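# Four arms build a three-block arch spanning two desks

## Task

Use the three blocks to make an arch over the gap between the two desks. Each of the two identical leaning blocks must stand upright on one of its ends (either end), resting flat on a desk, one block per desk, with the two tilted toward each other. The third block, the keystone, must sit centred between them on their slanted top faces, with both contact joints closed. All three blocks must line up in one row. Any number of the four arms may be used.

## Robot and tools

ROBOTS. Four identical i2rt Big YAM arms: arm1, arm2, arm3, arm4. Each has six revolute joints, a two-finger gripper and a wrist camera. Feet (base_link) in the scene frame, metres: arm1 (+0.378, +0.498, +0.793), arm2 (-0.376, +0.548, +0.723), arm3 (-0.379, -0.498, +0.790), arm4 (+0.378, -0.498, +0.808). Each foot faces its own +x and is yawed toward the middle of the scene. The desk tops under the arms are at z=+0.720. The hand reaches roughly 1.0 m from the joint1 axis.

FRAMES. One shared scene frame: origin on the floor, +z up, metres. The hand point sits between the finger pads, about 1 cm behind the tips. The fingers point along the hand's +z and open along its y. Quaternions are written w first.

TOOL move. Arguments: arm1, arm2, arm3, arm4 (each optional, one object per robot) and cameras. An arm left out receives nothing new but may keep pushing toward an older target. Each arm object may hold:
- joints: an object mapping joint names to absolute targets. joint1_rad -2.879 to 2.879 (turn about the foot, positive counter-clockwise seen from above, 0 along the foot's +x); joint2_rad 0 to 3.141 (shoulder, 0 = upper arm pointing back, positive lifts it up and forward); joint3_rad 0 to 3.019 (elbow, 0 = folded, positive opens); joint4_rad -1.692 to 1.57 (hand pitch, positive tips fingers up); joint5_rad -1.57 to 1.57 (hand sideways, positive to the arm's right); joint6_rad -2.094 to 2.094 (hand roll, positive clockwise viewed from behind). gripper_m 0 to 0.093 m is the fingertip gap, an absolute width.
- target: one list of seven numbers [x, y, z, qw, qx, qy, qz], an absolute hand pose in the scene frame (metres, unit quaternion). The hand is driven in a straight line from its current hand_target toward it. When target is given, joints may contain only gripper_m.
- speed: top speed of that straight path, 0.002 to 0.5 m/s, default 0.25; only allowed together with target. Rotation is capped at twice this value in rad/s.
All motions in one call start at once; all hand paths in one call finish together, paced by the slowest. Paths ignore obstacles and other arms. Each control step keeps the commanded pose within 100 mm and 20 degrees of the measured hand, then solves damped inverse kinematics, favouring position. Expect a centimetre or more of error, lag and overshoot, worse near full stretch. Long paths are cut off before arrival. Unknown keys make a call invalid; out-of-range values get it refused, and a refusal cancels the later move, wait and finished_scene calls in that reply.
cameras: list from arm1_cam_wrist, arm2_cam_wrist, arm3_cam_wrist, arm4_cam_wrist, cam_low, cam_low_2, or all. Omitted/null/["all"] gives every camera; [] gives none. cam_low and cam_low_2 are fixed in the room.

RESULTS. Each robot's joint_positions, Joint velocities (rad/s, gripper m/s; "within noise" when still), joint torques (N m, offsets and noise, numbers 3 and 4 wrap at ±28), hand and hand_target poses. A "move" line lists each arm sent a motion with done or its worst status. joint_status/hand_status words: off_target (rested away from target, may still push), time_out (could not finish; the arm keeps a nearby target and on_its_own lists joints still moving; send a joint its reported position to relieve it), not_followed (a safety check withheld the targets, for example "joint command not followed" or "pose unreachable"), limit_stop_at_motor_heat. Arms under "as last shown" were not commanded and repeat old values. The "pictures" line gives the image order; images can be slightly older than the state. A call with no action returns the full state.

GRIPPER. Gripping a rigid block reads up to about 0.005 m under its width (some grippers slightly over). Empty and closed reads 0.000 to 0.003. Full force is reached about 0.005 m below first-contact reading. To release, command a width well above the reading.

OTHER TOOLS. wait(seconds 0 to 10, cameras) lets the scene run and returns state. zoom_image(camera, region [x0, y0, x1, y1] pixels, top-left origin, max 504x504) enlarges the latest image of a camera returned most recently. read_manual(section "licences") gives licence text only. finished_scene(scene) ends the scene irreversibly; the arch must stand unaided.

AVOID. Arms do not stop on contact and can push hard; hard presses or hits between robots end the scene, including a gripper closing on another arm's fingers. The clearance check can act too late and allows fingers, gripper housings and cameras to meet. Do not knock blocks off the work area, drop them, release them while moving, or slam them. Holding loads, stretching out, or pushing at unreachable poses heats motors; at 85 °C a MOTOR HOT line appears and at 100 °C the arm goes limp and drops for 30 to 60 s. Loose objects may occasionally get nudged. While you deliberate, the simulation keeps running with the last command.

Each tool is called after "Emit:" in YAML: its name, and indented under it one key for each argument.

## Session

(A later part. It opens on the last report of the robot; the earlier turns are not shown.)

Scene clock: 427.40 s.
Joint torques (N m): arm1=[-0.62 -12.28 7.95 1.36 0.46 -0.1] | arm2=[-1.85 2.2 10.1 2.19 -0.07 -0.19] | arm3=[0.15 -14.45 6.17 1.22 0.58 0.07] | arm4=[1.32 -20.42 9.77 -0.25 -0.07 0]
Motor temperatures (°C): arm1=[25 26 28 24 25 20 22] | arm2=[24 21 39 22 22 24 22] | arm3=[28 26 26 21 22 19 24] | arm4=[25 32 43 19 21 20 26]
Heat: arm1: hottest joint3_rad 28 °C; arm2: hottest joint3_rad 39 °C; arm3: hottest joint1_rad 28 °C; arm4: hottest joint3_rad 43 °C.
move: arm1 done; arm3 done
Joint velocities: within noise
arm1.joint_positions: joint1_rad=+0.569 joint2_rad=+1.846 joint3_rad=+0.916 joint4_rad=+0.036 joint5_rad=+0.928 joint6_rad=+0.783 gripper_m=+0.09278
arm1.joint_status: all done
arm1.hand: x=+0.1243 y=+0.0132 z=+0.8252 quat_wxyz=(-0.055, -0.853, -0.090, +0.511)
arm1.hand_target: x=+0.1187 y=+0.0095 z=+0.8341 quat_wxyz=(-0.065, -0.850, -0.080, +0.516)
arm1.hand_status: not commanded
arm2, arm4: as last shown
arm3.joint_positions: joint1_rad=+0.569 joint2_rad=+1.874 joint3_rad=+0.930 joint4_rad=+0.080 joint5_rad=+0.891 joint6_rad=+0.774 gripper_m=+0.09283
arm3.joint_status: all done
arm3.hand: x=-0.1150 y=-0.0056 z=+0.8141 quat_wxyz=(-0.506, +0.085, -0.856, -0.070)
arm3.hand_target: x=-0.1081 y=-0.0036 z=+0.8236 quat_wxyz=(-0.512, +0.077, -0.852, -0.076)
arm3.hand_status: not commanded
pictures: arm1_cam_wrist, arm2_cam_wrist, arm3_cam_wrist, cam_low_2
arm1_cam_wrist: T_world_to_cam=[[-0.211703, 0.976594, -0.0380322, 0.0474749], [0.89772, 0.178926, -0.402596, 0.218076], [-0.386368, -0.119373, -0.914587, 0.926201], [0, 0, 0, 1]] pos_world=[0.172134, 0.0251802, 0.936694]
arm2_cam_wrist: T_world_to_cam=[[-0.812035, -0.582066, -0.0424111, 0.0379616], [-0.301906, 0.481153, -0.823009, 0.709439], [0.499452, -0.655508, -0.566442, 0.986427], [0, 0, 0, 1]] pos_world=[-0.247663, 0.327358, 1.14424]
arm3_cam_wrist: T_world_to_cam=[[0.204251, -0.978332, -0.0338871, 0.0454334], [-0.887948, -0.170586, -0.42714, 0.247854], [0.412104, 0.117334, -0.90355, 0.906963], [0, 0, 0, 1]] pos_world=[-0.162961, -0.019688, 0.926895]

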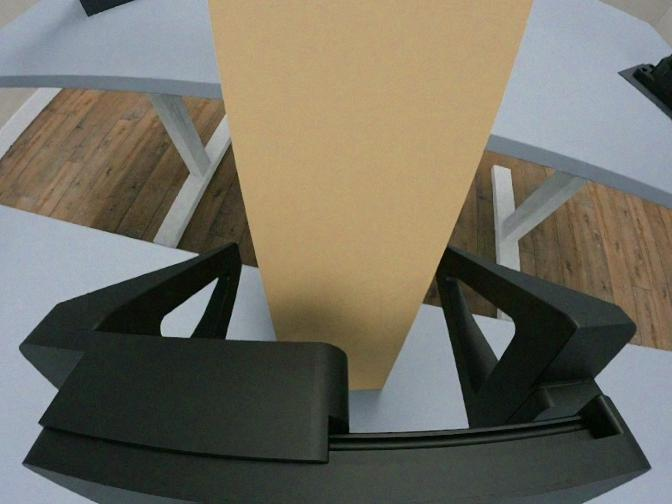

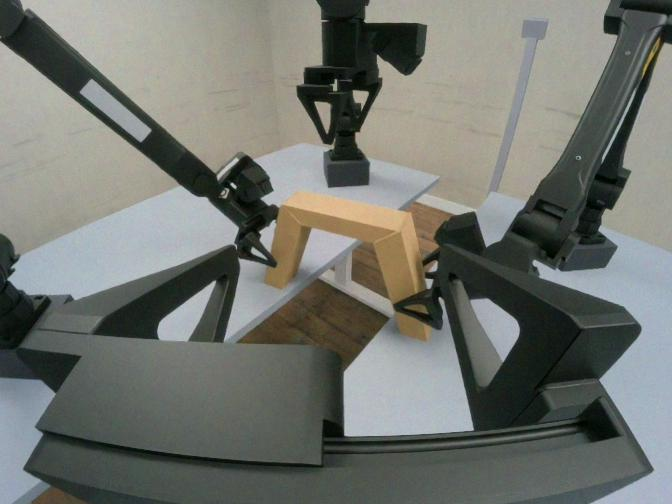

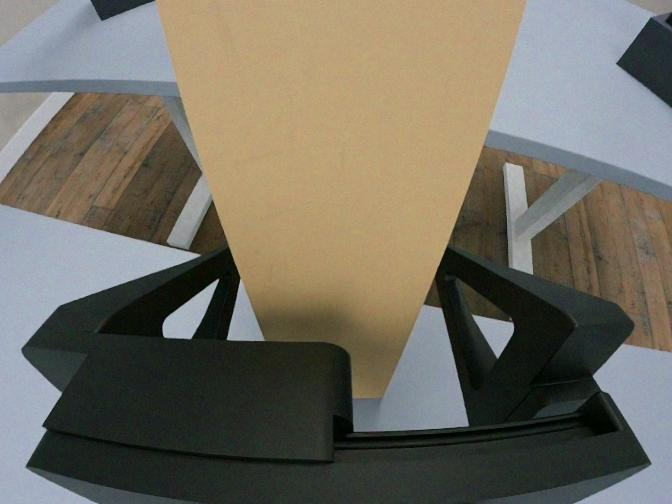

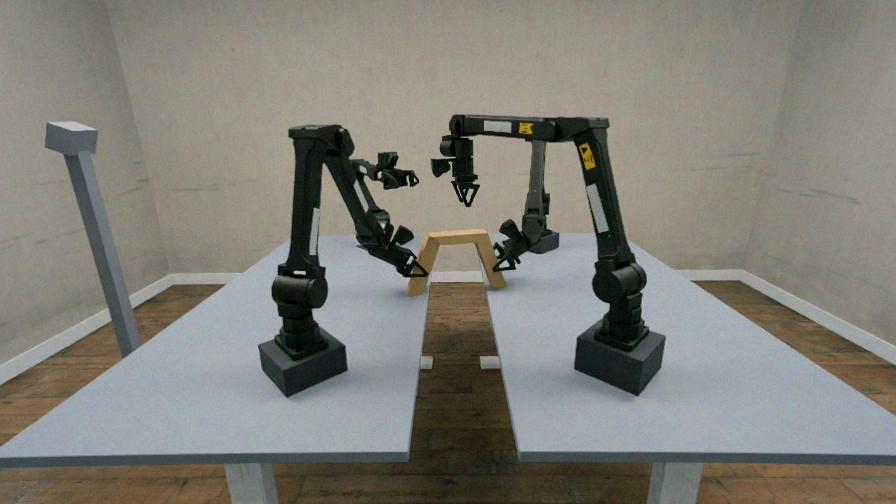

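Emit:
move:
  arm1: {"target": [0.1360, 0.0132, 0.8435, 0.0652, 0.8501, 0.0799, -0.5163], "speed": 0.04}
  arm3: {"target": [-0.1253, -0.0073, 0.8330, 0.5123, -0.0796, 0.8518, 0.0746], "speed": 0.04}
  cameras: ["arm1_cam_wrist", "arm3_cam_wrist", "arm2_cam_wrist", "cam_low_2"]

Emit:
zoom_image:
  camera: "arm2_cam_wrist"
  region: [240, 165, 450, 345]

Emit:
zoom_image:
  camera: "cam_low_2"
  region: [400, 210, 520, 305]

Scene clock: 430.77 s.
Joint torques (N m): arm1=[1.32 -13.39 6.98 0.47 0.6 0.03] | arm2=[-1.67 2.02 9.98 2.18 -0.07 -0.2] | arm3=[2.14 -14.51 5.18 0.4 0.65 0.28] | arm4=[1.32 -20.37 9.76 -0.24 -0.08 0]
Motor temperatures (°C): arm1=[25 26 28 24 25 20 22] | arm2=[24 21 39 22 22 24 22] | arm3=[28 26 26 21 22 19 24] | arm4=[25 32 43 19 21 20 26]
Heat: arm1: hottest joint3_rad 28 °C; arm2: hottest joint3_rad 39 °C; arm3: hottest joint1_rad 28 °C; arm4: hottest joint3_rad 43 °C.
move: arm1 off_target; arm3 done
Joint velocities: within noise
arm1.joint_positions: joint1_rad=+0.582 joint2_rad=+1.828 joint3_rad=+0.916 joint4_rad=+0.004 joint5_rad=+0.946 joint6_rad=+0.813 gripper_m=+0.09288
arm1.joint_status: not commanded
arm1.hand: x=+0.1296 y=+0.0146 z=+0.8326 quat_wxyz=(-0.056, -0.852, -0.082, +0.514)
arm1.hand_target: x=+0.1358 y=+0.0131 z=+0.8435 quat_wxyz=(-0.066, -0.850, -0.079, +0.517)
arm1.hand_status: off_target (0.013 m and 1.2 deg from the pose sent, 0.022 m and 1.8 deg at the start)
arm2, arm4: as last shown
arm3.joint_positions: joint1_rad=+0.577 joint2_rad=+1.845 joint3_rad=+0.930 joint4_rad=+0.054 joint5_rad=+0.911 joint6_rad=+0.778 gripper_m=+0.09292
arm3.joint_status: not commanded
arm3.hand: x=-0.1173 y=-0.0065 z=+0.8281 quat_wxyz=(-0.512, +0.082, -0.852, -0.068)
arm3.hand_target: x=-0.1250 y=-0.0073 z=+0.8330 quat_wxyz=(-0.513, +0.082, -0.851, -0.073)
arm3.hand_status: done (0.009 m and 0.8 deg from the pose sent, 0.022 m and 1.2 deg at the start)
pictures: arm1_cam_wrist, arm2_cam_wrist, arm3_cam_wrist, cam_low_2
arm1_cam_wrist: T_world_to_cam=[[-0.199461, 0.978835, -0.0458005, 0.0523634], [0.89775, 0.163804, -0.408918, 0.22146], [-0.392761, -0.12268, -0.911421, 0.933414], [0, 0, 0, 1]] pos_world=[0.178238, 0.0269805, 0.943691]
arm2_cam_wrist: T_world_to_cam=[[-0.812035, -0.582066, -0.0424111, 0.0379616], [-0.301906, 0.481153, -0.823009, 0.709439], [0.499452, -0.655508, -0.566442, 0.986427], [0, 0, 0, 1]] pos_world=[-0.247663, 0.327358, 1.14424]
arm3_cam_wrist: T_world_to_cam=[[0.198056, -0.979647, -0.0326395, 0.0436877], [-0.882684, -0.163777, -0.440507, 0.263437], [0.426196, 0.116056, -0.897156, 0.917023], [0, 0, 0, 1]] pos_world=[-0.166952, -0.0204823, 0.940185]

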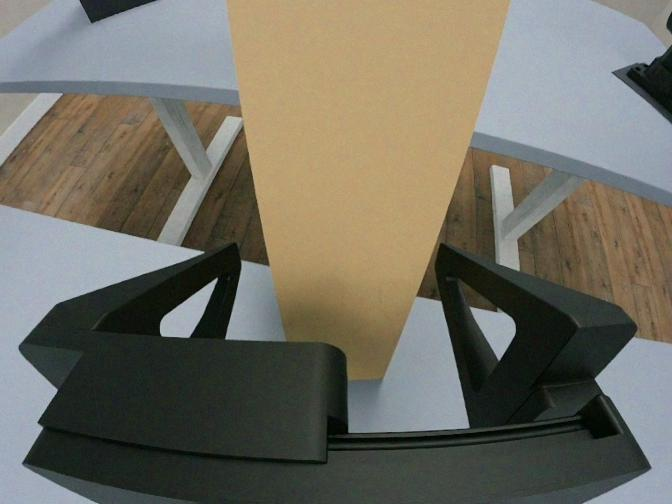

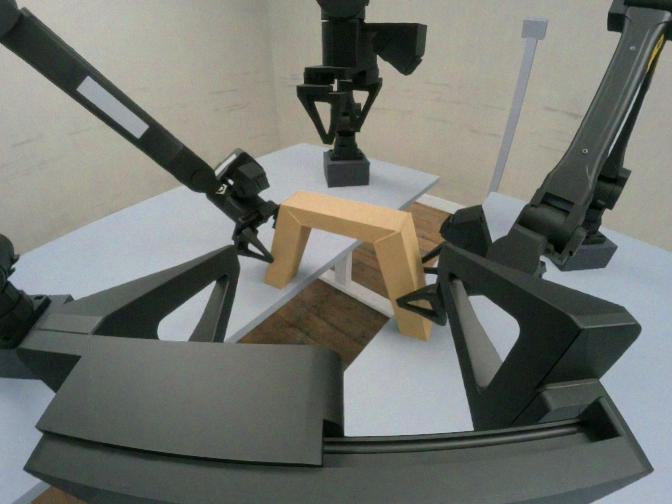

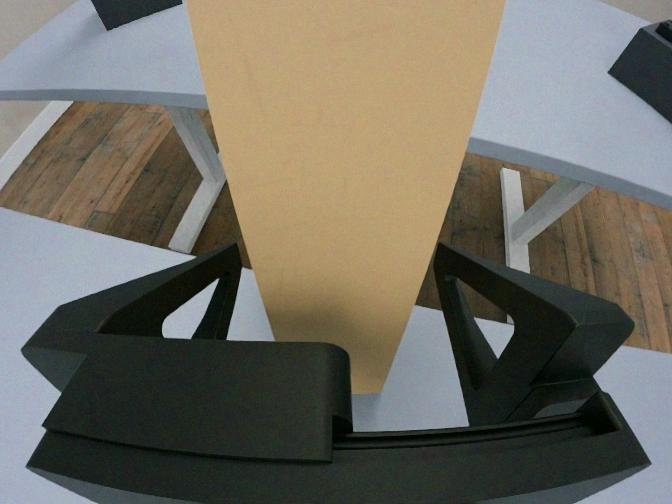

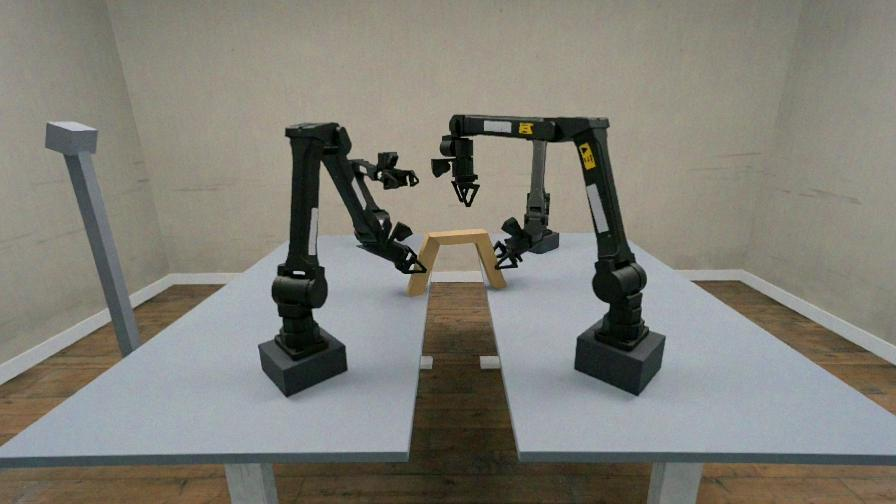

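Scaled by 2.400 (camera's finer frame: 960x720).

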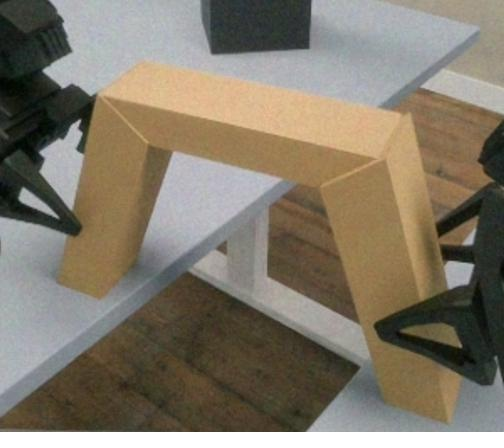

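Scaled by 4.200 (camera's finer frame: 1280x720).

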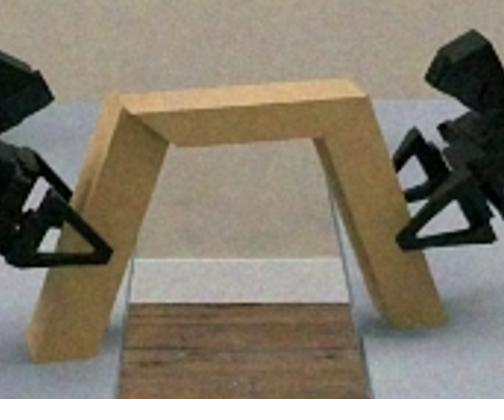

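Emit:
move:
  arm1: {"target": [0.1573, 0.0178, 0.8550, 0.0652, 0.8501, 0.0799, -0.5163], "speed": 0.05}
  arm3: {"target": [-0.1466, -0.0119, 0.8420, 0.5123, -0.0796, 0.8518, 0.0746], "speed": 0.05}
  cameras: ["arm1_cam_wrist", "arm3_cam_wrist", "arm2_cam_wrist", "cam_low_2"]

Emit:
zoom_image:
  camera: "arm2_cam_wrist"
  region: [240, 165, 450, 345]

Emit:
zoom_image:
  camera: "cam_low_2"
  region: [400, 210, 520, 305]

Scene clock: 433.77 s.
Joint torques (N m): arm1=[1.2 -13.04 7.2 0.39 0.63 0.04] | arm2=[-1.85 2.08 10 2.04 -0.08 -0.19] | arm3=[2.02 -14.39 5.42 0.31 0.67 0.26] | arm4=[1.32 -20.42 9.74 -0.27 -0.07 0]
Motor temperatures (°C): arm1=[25 26 28 24 25 20 22] | arm2=[24 21 39 22 22 24 22] | arm3=[28 26 26 21 22 19 24] | arm4=[25 32 43 19 21 20 26]
Heat: arm1: hottest joint3_rad 28 °C; arm2: hottest joint3_rad 39 °C; arm3: hottest joint1_rad 28 °C; arm4: hottest joint3_rad 43 °C.
move: arm1 off_target; arm3 done
Joint velocities: within noise
arm1.joint_positions: joint1_rad=+0.628 joint2_rad=+1.788 joint3_rad=+0.906 joint4_rad=-0.080 joint5_rad=+0.971 joint6_rad=+0.876 gripper_m=+0.09288
arm1.joint_status: not commanded
arm1.hand: x=+0.1518 y=+0.0185 z=+0.8438 quat_wxyz=(-0.056, -0.852, -0.083, +0.513)
arm1.hand_target: x=+0.1572 y=+0.0178 z=+0.8545 quat_wxyz=(-0.065, -0.850, -0.080, +0.516)
arm1.hand_status: off_target (0.013 m and 1.2 deg from the pose sent, 0.036 m and 1.2 deg at the start)
arm2, arm4: as last shown
arm3.joint_positions: joint1_rad=+0.622 joint2_rad=+1.809 joint3_rad=+0.914 joint4_rad=-0.013 joint5_rad=+0.937 joint6_rad=+0.839 gripper_m=+0.09292
arm3.joint_status: not commanded
arm3.hand: x=-0.1403 y=-0.0110 z=+0.8358 quat_wxyz=(-0.511, +0.082, -0.853, -0.069)
arm3.hand_target: x=-0.1465 y=-0.0119 z=+0.8416 quat_wxyz=(-0.512, +0.080, -0.852, -0.075)
arm3.hand_status: done (0.009 m and 0.7 deg from the pose sent, 0.033 m and 0.8 deg at the start)
pictures: arm1_cam_wrist, arm2_cam_wrist, arm3_cam_wrist, cam_low_2
arm1_cam_wrist: T_world_to_cam=[[-0.200983, 0.978561, -0.0449892, 0.0529703], [0.898312, 0.165795, -0.406876, 0.203655], [-0.390694, -0.122189, -0.912375, 0.953275], [0, 0, 0, 1]] pos_world=[0.200139, 0.0308805, 0.95499]
arm2_cam_wrist: T_world_to_cam=[[-0.812035, -0.582066, -0.0424111, 0.0379616], [-0.301906, 0.481153, -0.823009, 0.709439], [0.499452, -0.655508, -0.566442, 0.986427], [0, 0, 0, 1]] pos_world=[-0.247663, 0.327358, 1.14424]
arm3_cam_wrist: T_world_to_cam=[[0.198205, -0.979555, -0.0344471, 0.0455592], [-0.883985, -0.163464, -0.438007, 0.243545], [0.423421, 0.117266, -0.898311, 0.934801], [0, 0, 0, 1]] pos_world=[-0.189554, -0.0251816, 0.947987]

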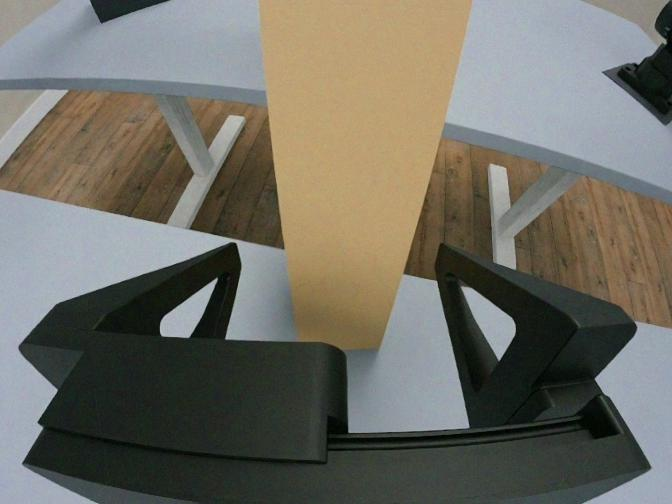

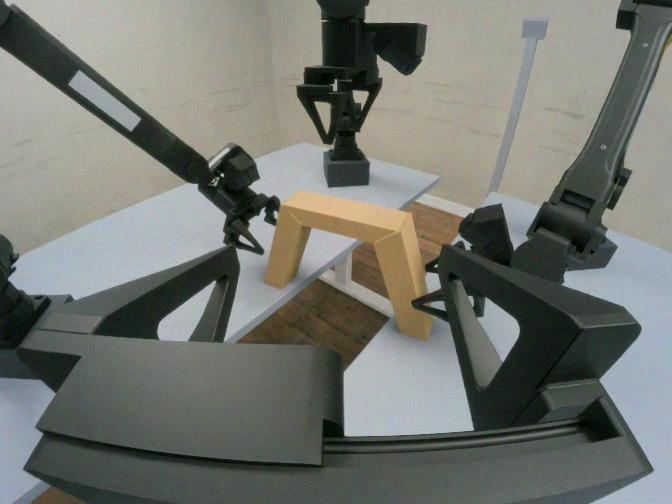

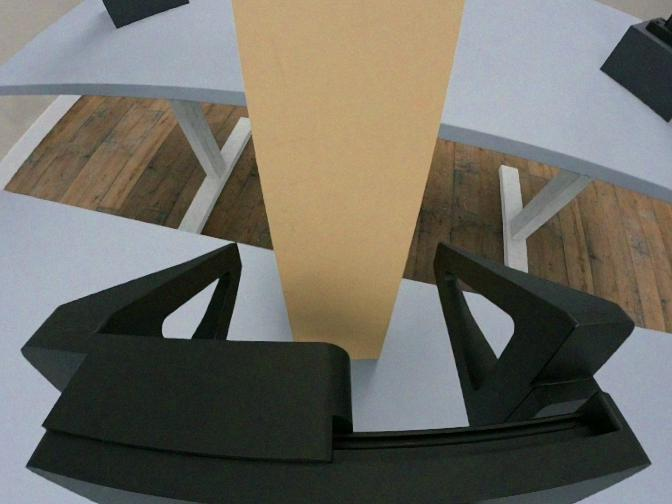

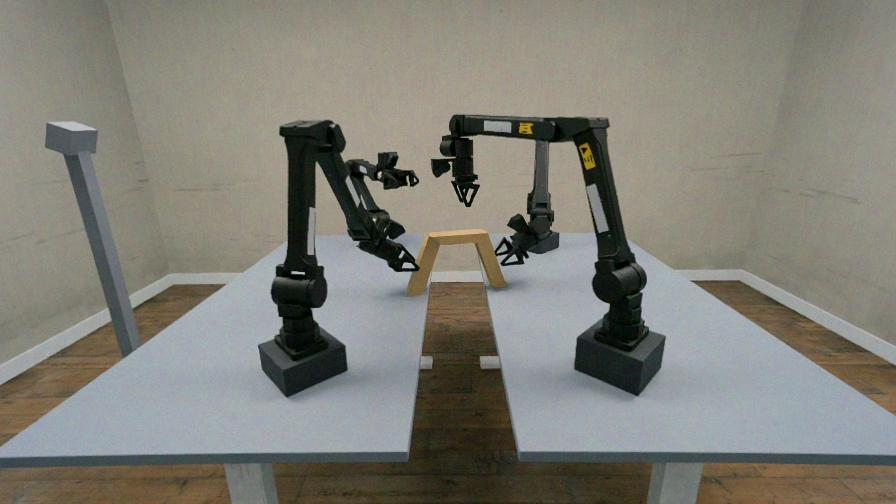

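Scaled by 2.400 (camera's finer frame: 960x720).

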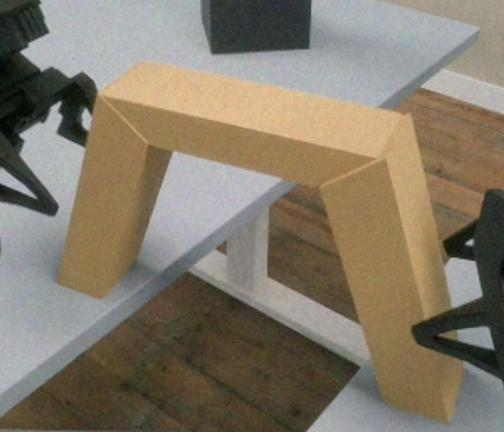

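Scaled by 4.200 (camera's finer frame: 1280x720).

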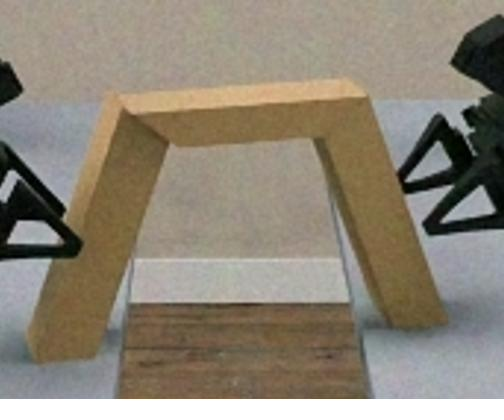

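Emit:
move:
  arm1: {"target": [0.2080, 0.0300, 0.8850, 0.0652, 0.8501, 0.0799, -0.5163], "speed": 0.08}
  arm3: {"target": [-0.1970, -0.0240, 0.8720, 0.5123, -0.0796, 0.8518, 0.0746], "speed": 0.08}
  cameras: ["arm1_cam_wrist", "arm3_cam_wrist", "arm2_cam_wrist", "arm4_cam_wrist", "cam_low", "cam_low_2"]

Emit:
zoom_image:
  camera: "arm2_cam_wrist"
  region: [240, 165, 450, 345]

Emit:
zoom_image:
  camera: "cam_low_2"
  region: [400, 210, 520, 305]

Emit:
zoom_image:
  camera: "cam_low"
  region: [425, 190, 505, 300]

Emit:
zoom_image:
  camera: "arm4_cam_wrist"
  region: [320, 0, 470, 112]

Scene clock: 439.03 s.
Joint torques (N m): arm1=[1.08 -12.16 8.38 0.21 0.68 0.05] | arm2=[-1.79 2.14 10.03 2 -0.07 -0.19] | arm3=[2.02 -13.45 6.11 0.17 0.73 0.27] | arm4=[1.32 -20.37 9.74 -0.25 -0.07 0]
Motor temperatures (°C): arm1=[25 26 27 23 25 20 22] | arm2=[24 21 39 22 22 24 22] | arm3=[28 26 26 21 22 19 24] | arm4=[25 32 43 19 21 20 26]
Heat: arm1: hottest joint3_rad 27 °C; arm2: hottest joint3_rad 39 °C; arm3: hottest joint1_rad 28 °C; arm4: hottest joint3_rad 43 °C.
move: arm1 off_target; arm3 done
Joint velocities: within noise
arm1.joint_positions: joint1_rad=+0.740 joint2_rad=+1.693 joint3_rad=+0.899 joint4_rad=-0.323 joint5_rad=+1.030 joint6_rad=+1.053 gripper_m=+0.09288
arm1.joint_status: not commanded
arm1.hand: x=+0.2032 y=+0.0326 z=+0.8731 quat_wxyz=(-0.053, -0.852, -0.085, +0.514)
arm1.hand_target: x=+0.2077 y=+0.0301 z=+0.8849 quat_wxyz=(-0.065, -0.850, -0.080, +0.517)
arm1.hand_status: off_target (0.013 m and 1.6 deg from the pose sent, 0.071 m and 1.2 deg at the start)
arm2, arm4: as last shown
arm3.joint_positions: joint1_rad=+0.730 joint2_rad=+1.708 joint3_rad=+0.899 joint4_rad=-0.234 joint5_rad=+1.000 joint6_rad=+0.998 gripper_m=+0.09292
arm3.joint_status: not commanded
arm3.hand: x=-0.1911 y=-0.0241 z=+0.8660 quat_wxyz=(-0.511, +0.082, -0.853, -0.067)
arm3.hand_target: x=-0.1967 y=-0.0243 z=+0.8720 quat_wxyz=(-0.513, +0.079, -0.852, -0.074)
arm3.hand_status: done (0.008 m and 0.9 deg from the pose sent, 0.069 m and 0.7 deg at the start)
pictures: arm1_cam_wrist, arm2_cam_wrist, arm3_cam_wrist, arm4_cam_wrist, cam_low, cam_low_2
arm1_cam_wrist: T_world_to_cam=[[-0.201012, 0.978852, -0.0379726, 0.0447416], [0.897331, 0.168446, -0.40795, 0.168121], [-0.392926, -0.116077, -0.912214, 1.00197], [0, 0, 0, 1]] pos_world=[0.251835, 0.0441913, 0.984299]
arm2_cam_wrist: T_world_to_cam=[[-0.812035, -0.582066, -0.0424111, 0.0379616], [-0.301906, 0.481153, -0.823009, 0.709439], [0.499452, -0.655508, -0.566442, 0.986427], [0, 0, 0, 1]] pos_world=[-0.247663, 0.327358, 1.14424]
arm3_cam_wrist: T_world_to_cam=[[0.196287, -0.980041, -0.0314889, 0.0408933], [-0.88394, -0.162957, -0.438286, 0.209917], [0.424407, 0.113864, -0.898284, 0.985095], [0, 0, 0, 1]] pos_world=[-0.240554, -0.0378823, 0.978186]
arm4_cam_wrist: T_world_to_cam=[[-0.178086, 0.983939, -0.0122252, 0.0465645], [0.794514, 0.151109, 0.588144, -0.619841], [0.580545, 0.0950271, -0.808664, 0.964859], [0, 0, 0, 1]] pos_world=[-0.059379, -0.0438408, 1.14537]

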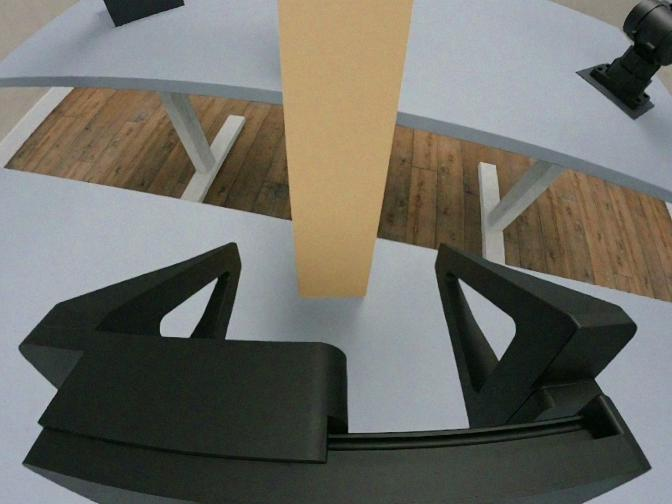

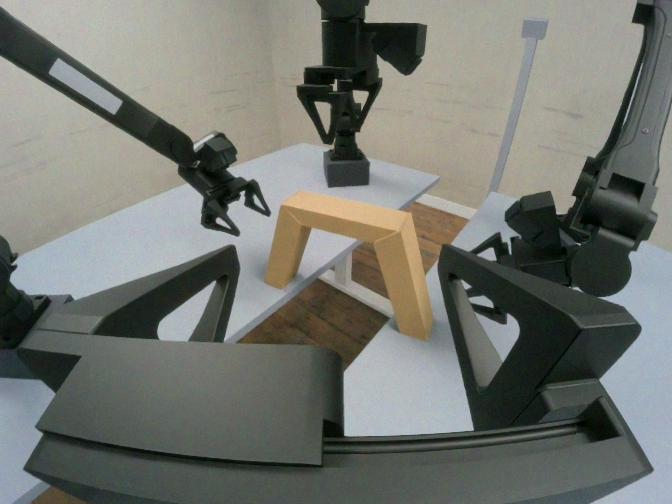

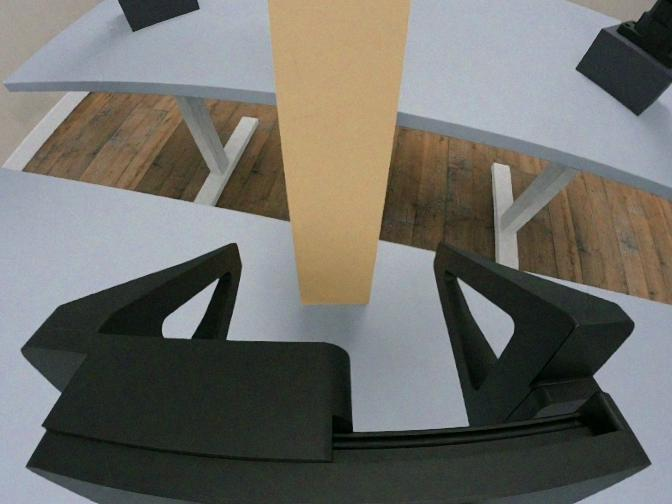

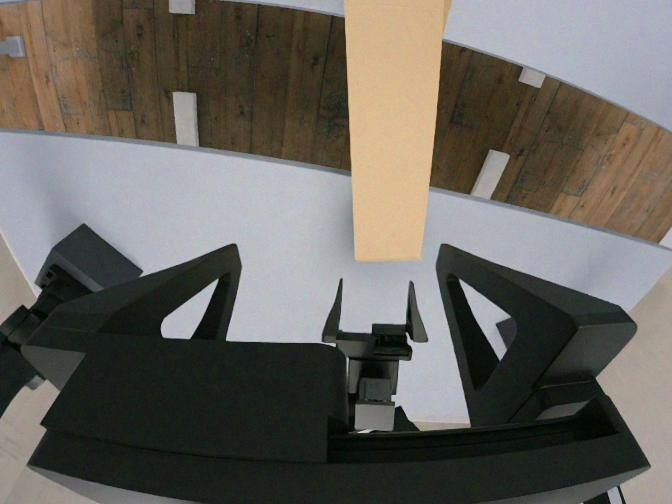

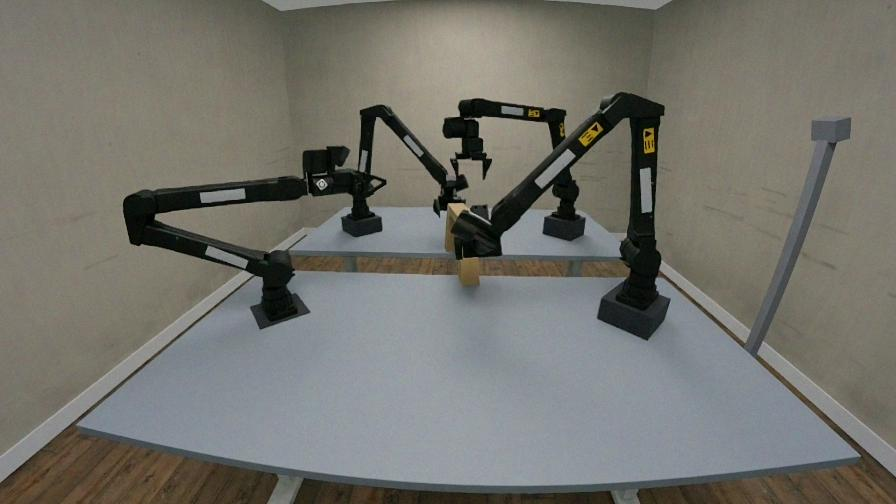

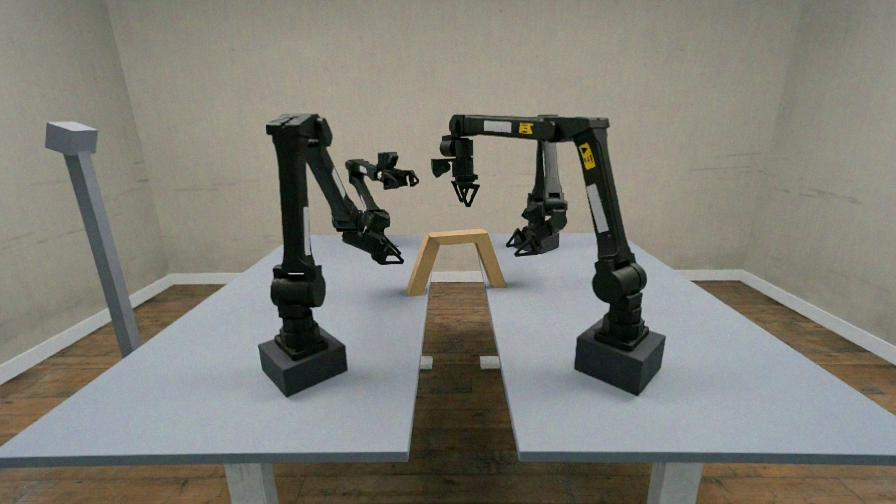

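Scaled by 2.400 (camera's finer frame: 960x720).

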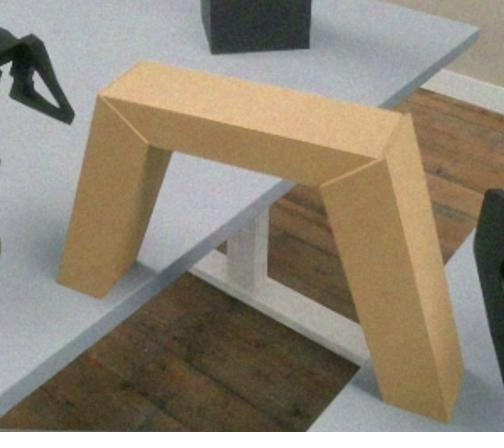

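Scaled by 4.200 (camera's finer frame: 1280x720).

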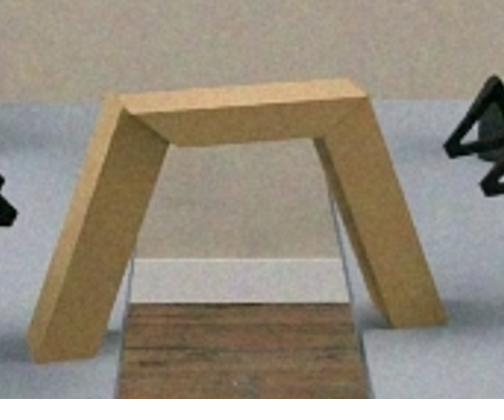

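Scaled by 4.582 (camera's finer frame: 1280x720).

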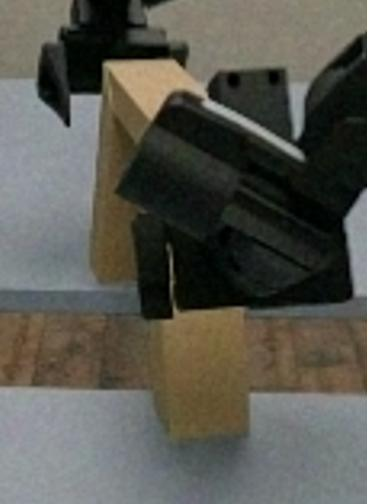

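Scaled by 3.360 (camera's finer frame: 960x720).

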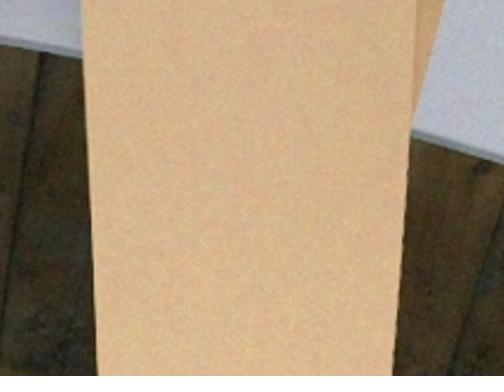

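Emit:
move:
  arm3: {"target": [-0.2600, -0.1400, 0.9600, 0.5123, -0.0796, 0.8518, 0.0746], "speed": 0.15}
  cameras: ["arm3_cam_wrist", "arm2_cam_wrist", "cam_low", "cam_low_2"]

Emit:
zoom_image:
  camera: "cam_low"
  region: [435, 195, 495, 295]

Emit:
zoom_image:
  camera: "arm2_cam_wrist"
  region: [355, 205, 415, 250]

Emit:
zoom_image:
  camera: "arm2_cam_wrist"
  region: [265, 185, 325, 230]

Emit:
zoom_image:
  camera: "cam_low_2"
  region: [422, 222, 452, 252]

Emit:
zoom_image:
  camera: "cam_low_2"
  region: [467, 222, 497, 252]

Scene clock: 443.40 s.
Joint torques (N m): arm1=[1.08 -11.99 8.35 0.18 0.68 0.04] | arm2=[-1.79 2.2 10.03 2.04 -0.07 -0.2] | arm3=[2.2 -7.12 7.58 -0.2 0.87 0.29] | arm4=[1.26 -20.48 9.76 -0.24 -0.07 0]
Motor temperatures (°C): arm1=[25 26 27 23 25 20 22] | arm2=[24 21 39 22 22 24 22] | arm3=[28 27 27 21 22 19 24] | arm4=[25 32 43 19 21 20 26]
Heat: arm1: hottest joint3_rad 27 °C; arm2: hottest joint3_rad 39 °C; arm3: hottest joint1_rad 28 °C; arm4: hottest joint3_rad 43 °C.
move: arm3 done
Joint velocities: within noise
arm1, arm2, arm4: as last shown
arm1.joint_positions: joint1_rad=+0.740 joint2_rad=+1.693 joint3_rad=+0.899 joint4_rad=-0.323 joint5_rad=+1.030 joint6_rad=+1.054 gripper_m=+0.09288
arm3.joint_positions: joint1_rad=+0.896 joint2_rad=+1.272 joint3_rad=+0.741 joint4_rad=-0.768 joint5_rad=+1.064 joint6_rad=+1.304 gripper_m=+0.09292
arm3.joint_status: not commanded
arm3.hand: x=-0.2552 y=-0.1405 z=+0.9577 quat_wxyz=(-0.511, +0.079, -0.853, -0.069)
arm3.hand_target: x=-0.2599 y=-0.1400 z=+0.9600 quat_wxyz=(-0.512, +0.079, -0.852, -0.075)
arm3.hand_status: done (0.005 m and 0.7 deg from the pose sent, 0.164 m and 0.9 deg at the start)
pictures: arm2_cam_wrist, arm3_cam_wrist, cam_low, cam_low_2
arm2_cam_wrist: T_world_to_cam=[[-0.812035, -0.582066, -0.0424111, 0.0379616], [-0.301906, 0.481153, -0.823009, 0.709439], [0.499452, -0.655508, -0.566442, 0.986427], [0, 0, 0, 1]] pos_world=[-0.247663, 0.327358, 1.14424]
arm3_cam_wrist: T_world_to_cam=[[0.193388, -0.980358, -0.0387243, -0.0515248], [-0.885349, -0.157365, -0.437486, 0.174138], [0.422799, 0.118889, -0.898391, 1.10831], [0, 0, 0, 1]] pos_world=[-0.304456, -0.154875, 1.06989]

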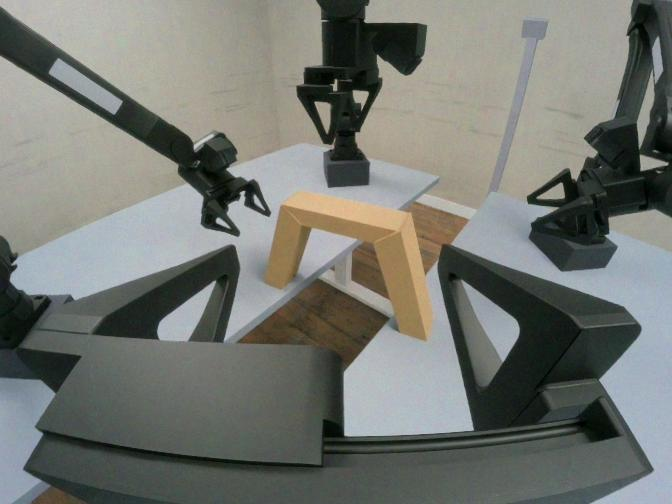

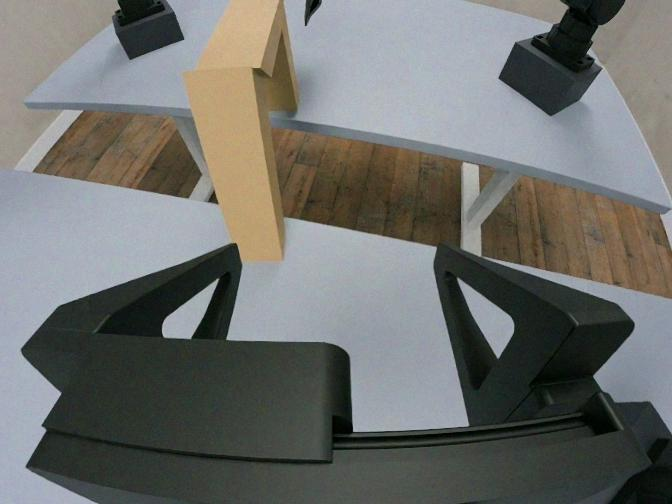

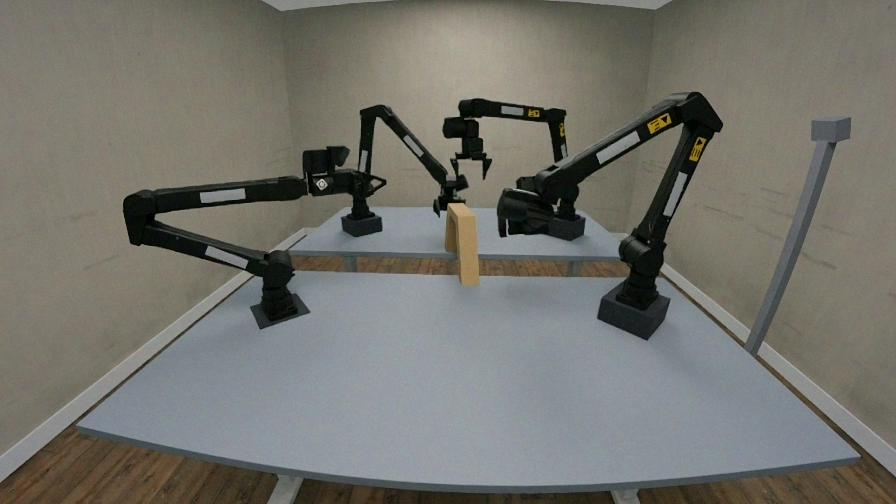

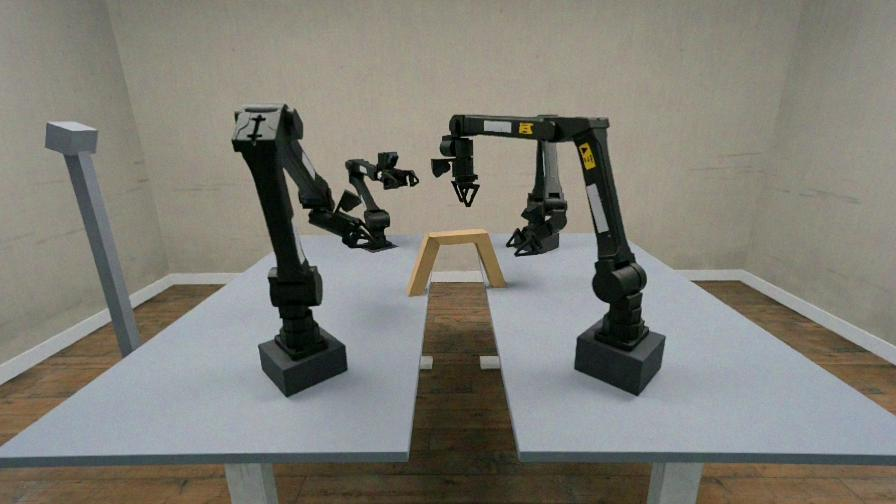

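Scaled by 5.040 (camera's finer frame: 1280x720).

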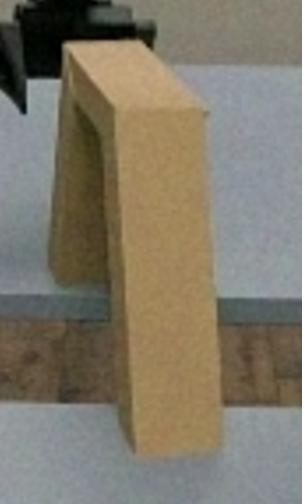

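Scaled by 8.400 (camera's finer frame: 960x720).

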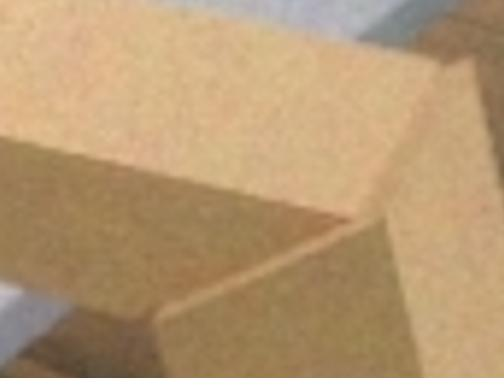

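Scaled by 8.400 (camera's finer frame: 960x720).

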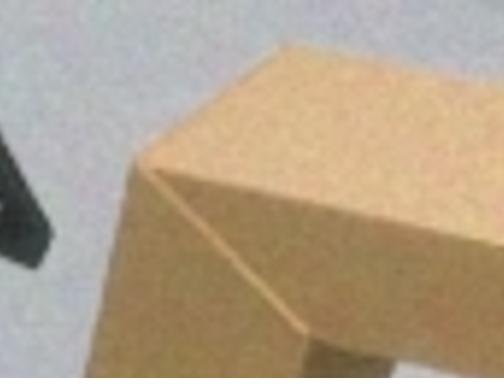

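Scaled by 16.800 (camera's finer frame: 1280x720).

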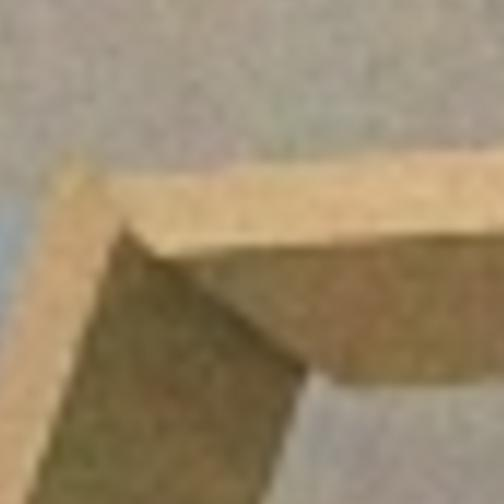

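Scaled by 16.800 (camera's finer frame: 1280x720).

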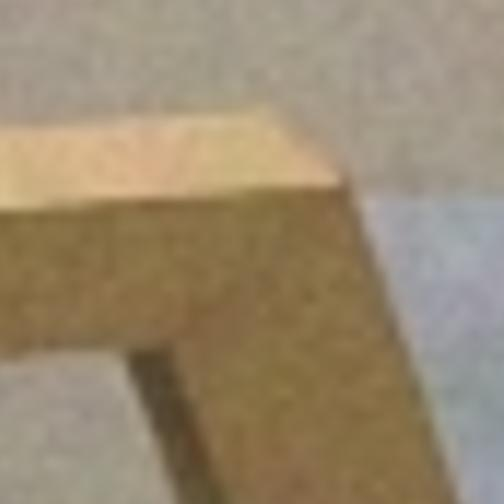

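Emit:
zoom_image:
  camera: "cam_low"
  region: [442, 198, 484, 228]

Emit:
zoom_image:
  camera: "arm3_cam_wrist"
  region: [170, 30, 310, 120]

Emit:
zoom_image:
  camera: "arm3_cam_wrist"
  region: [170, 0, 330, 270]

Scaled by 12.000 (camera's finer frame: 1280x720).

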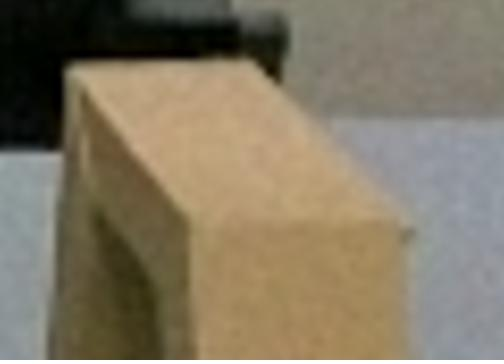

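Scaled by 3.600 (camera's finer frame: 960x720).

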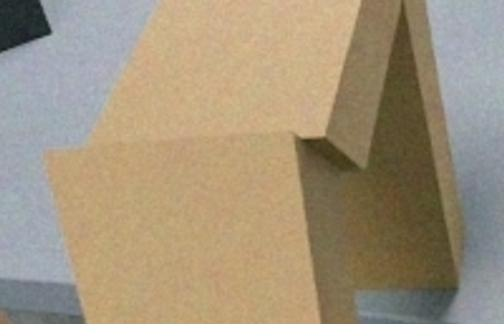

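Scaled by 1.867 (camera's finer frame: 960x720).

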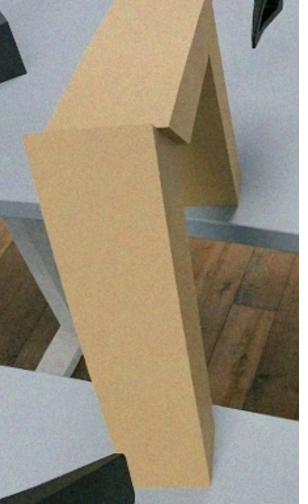

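Emit:
finished_scene:
  scene: 2

The scene is finished: the task was done.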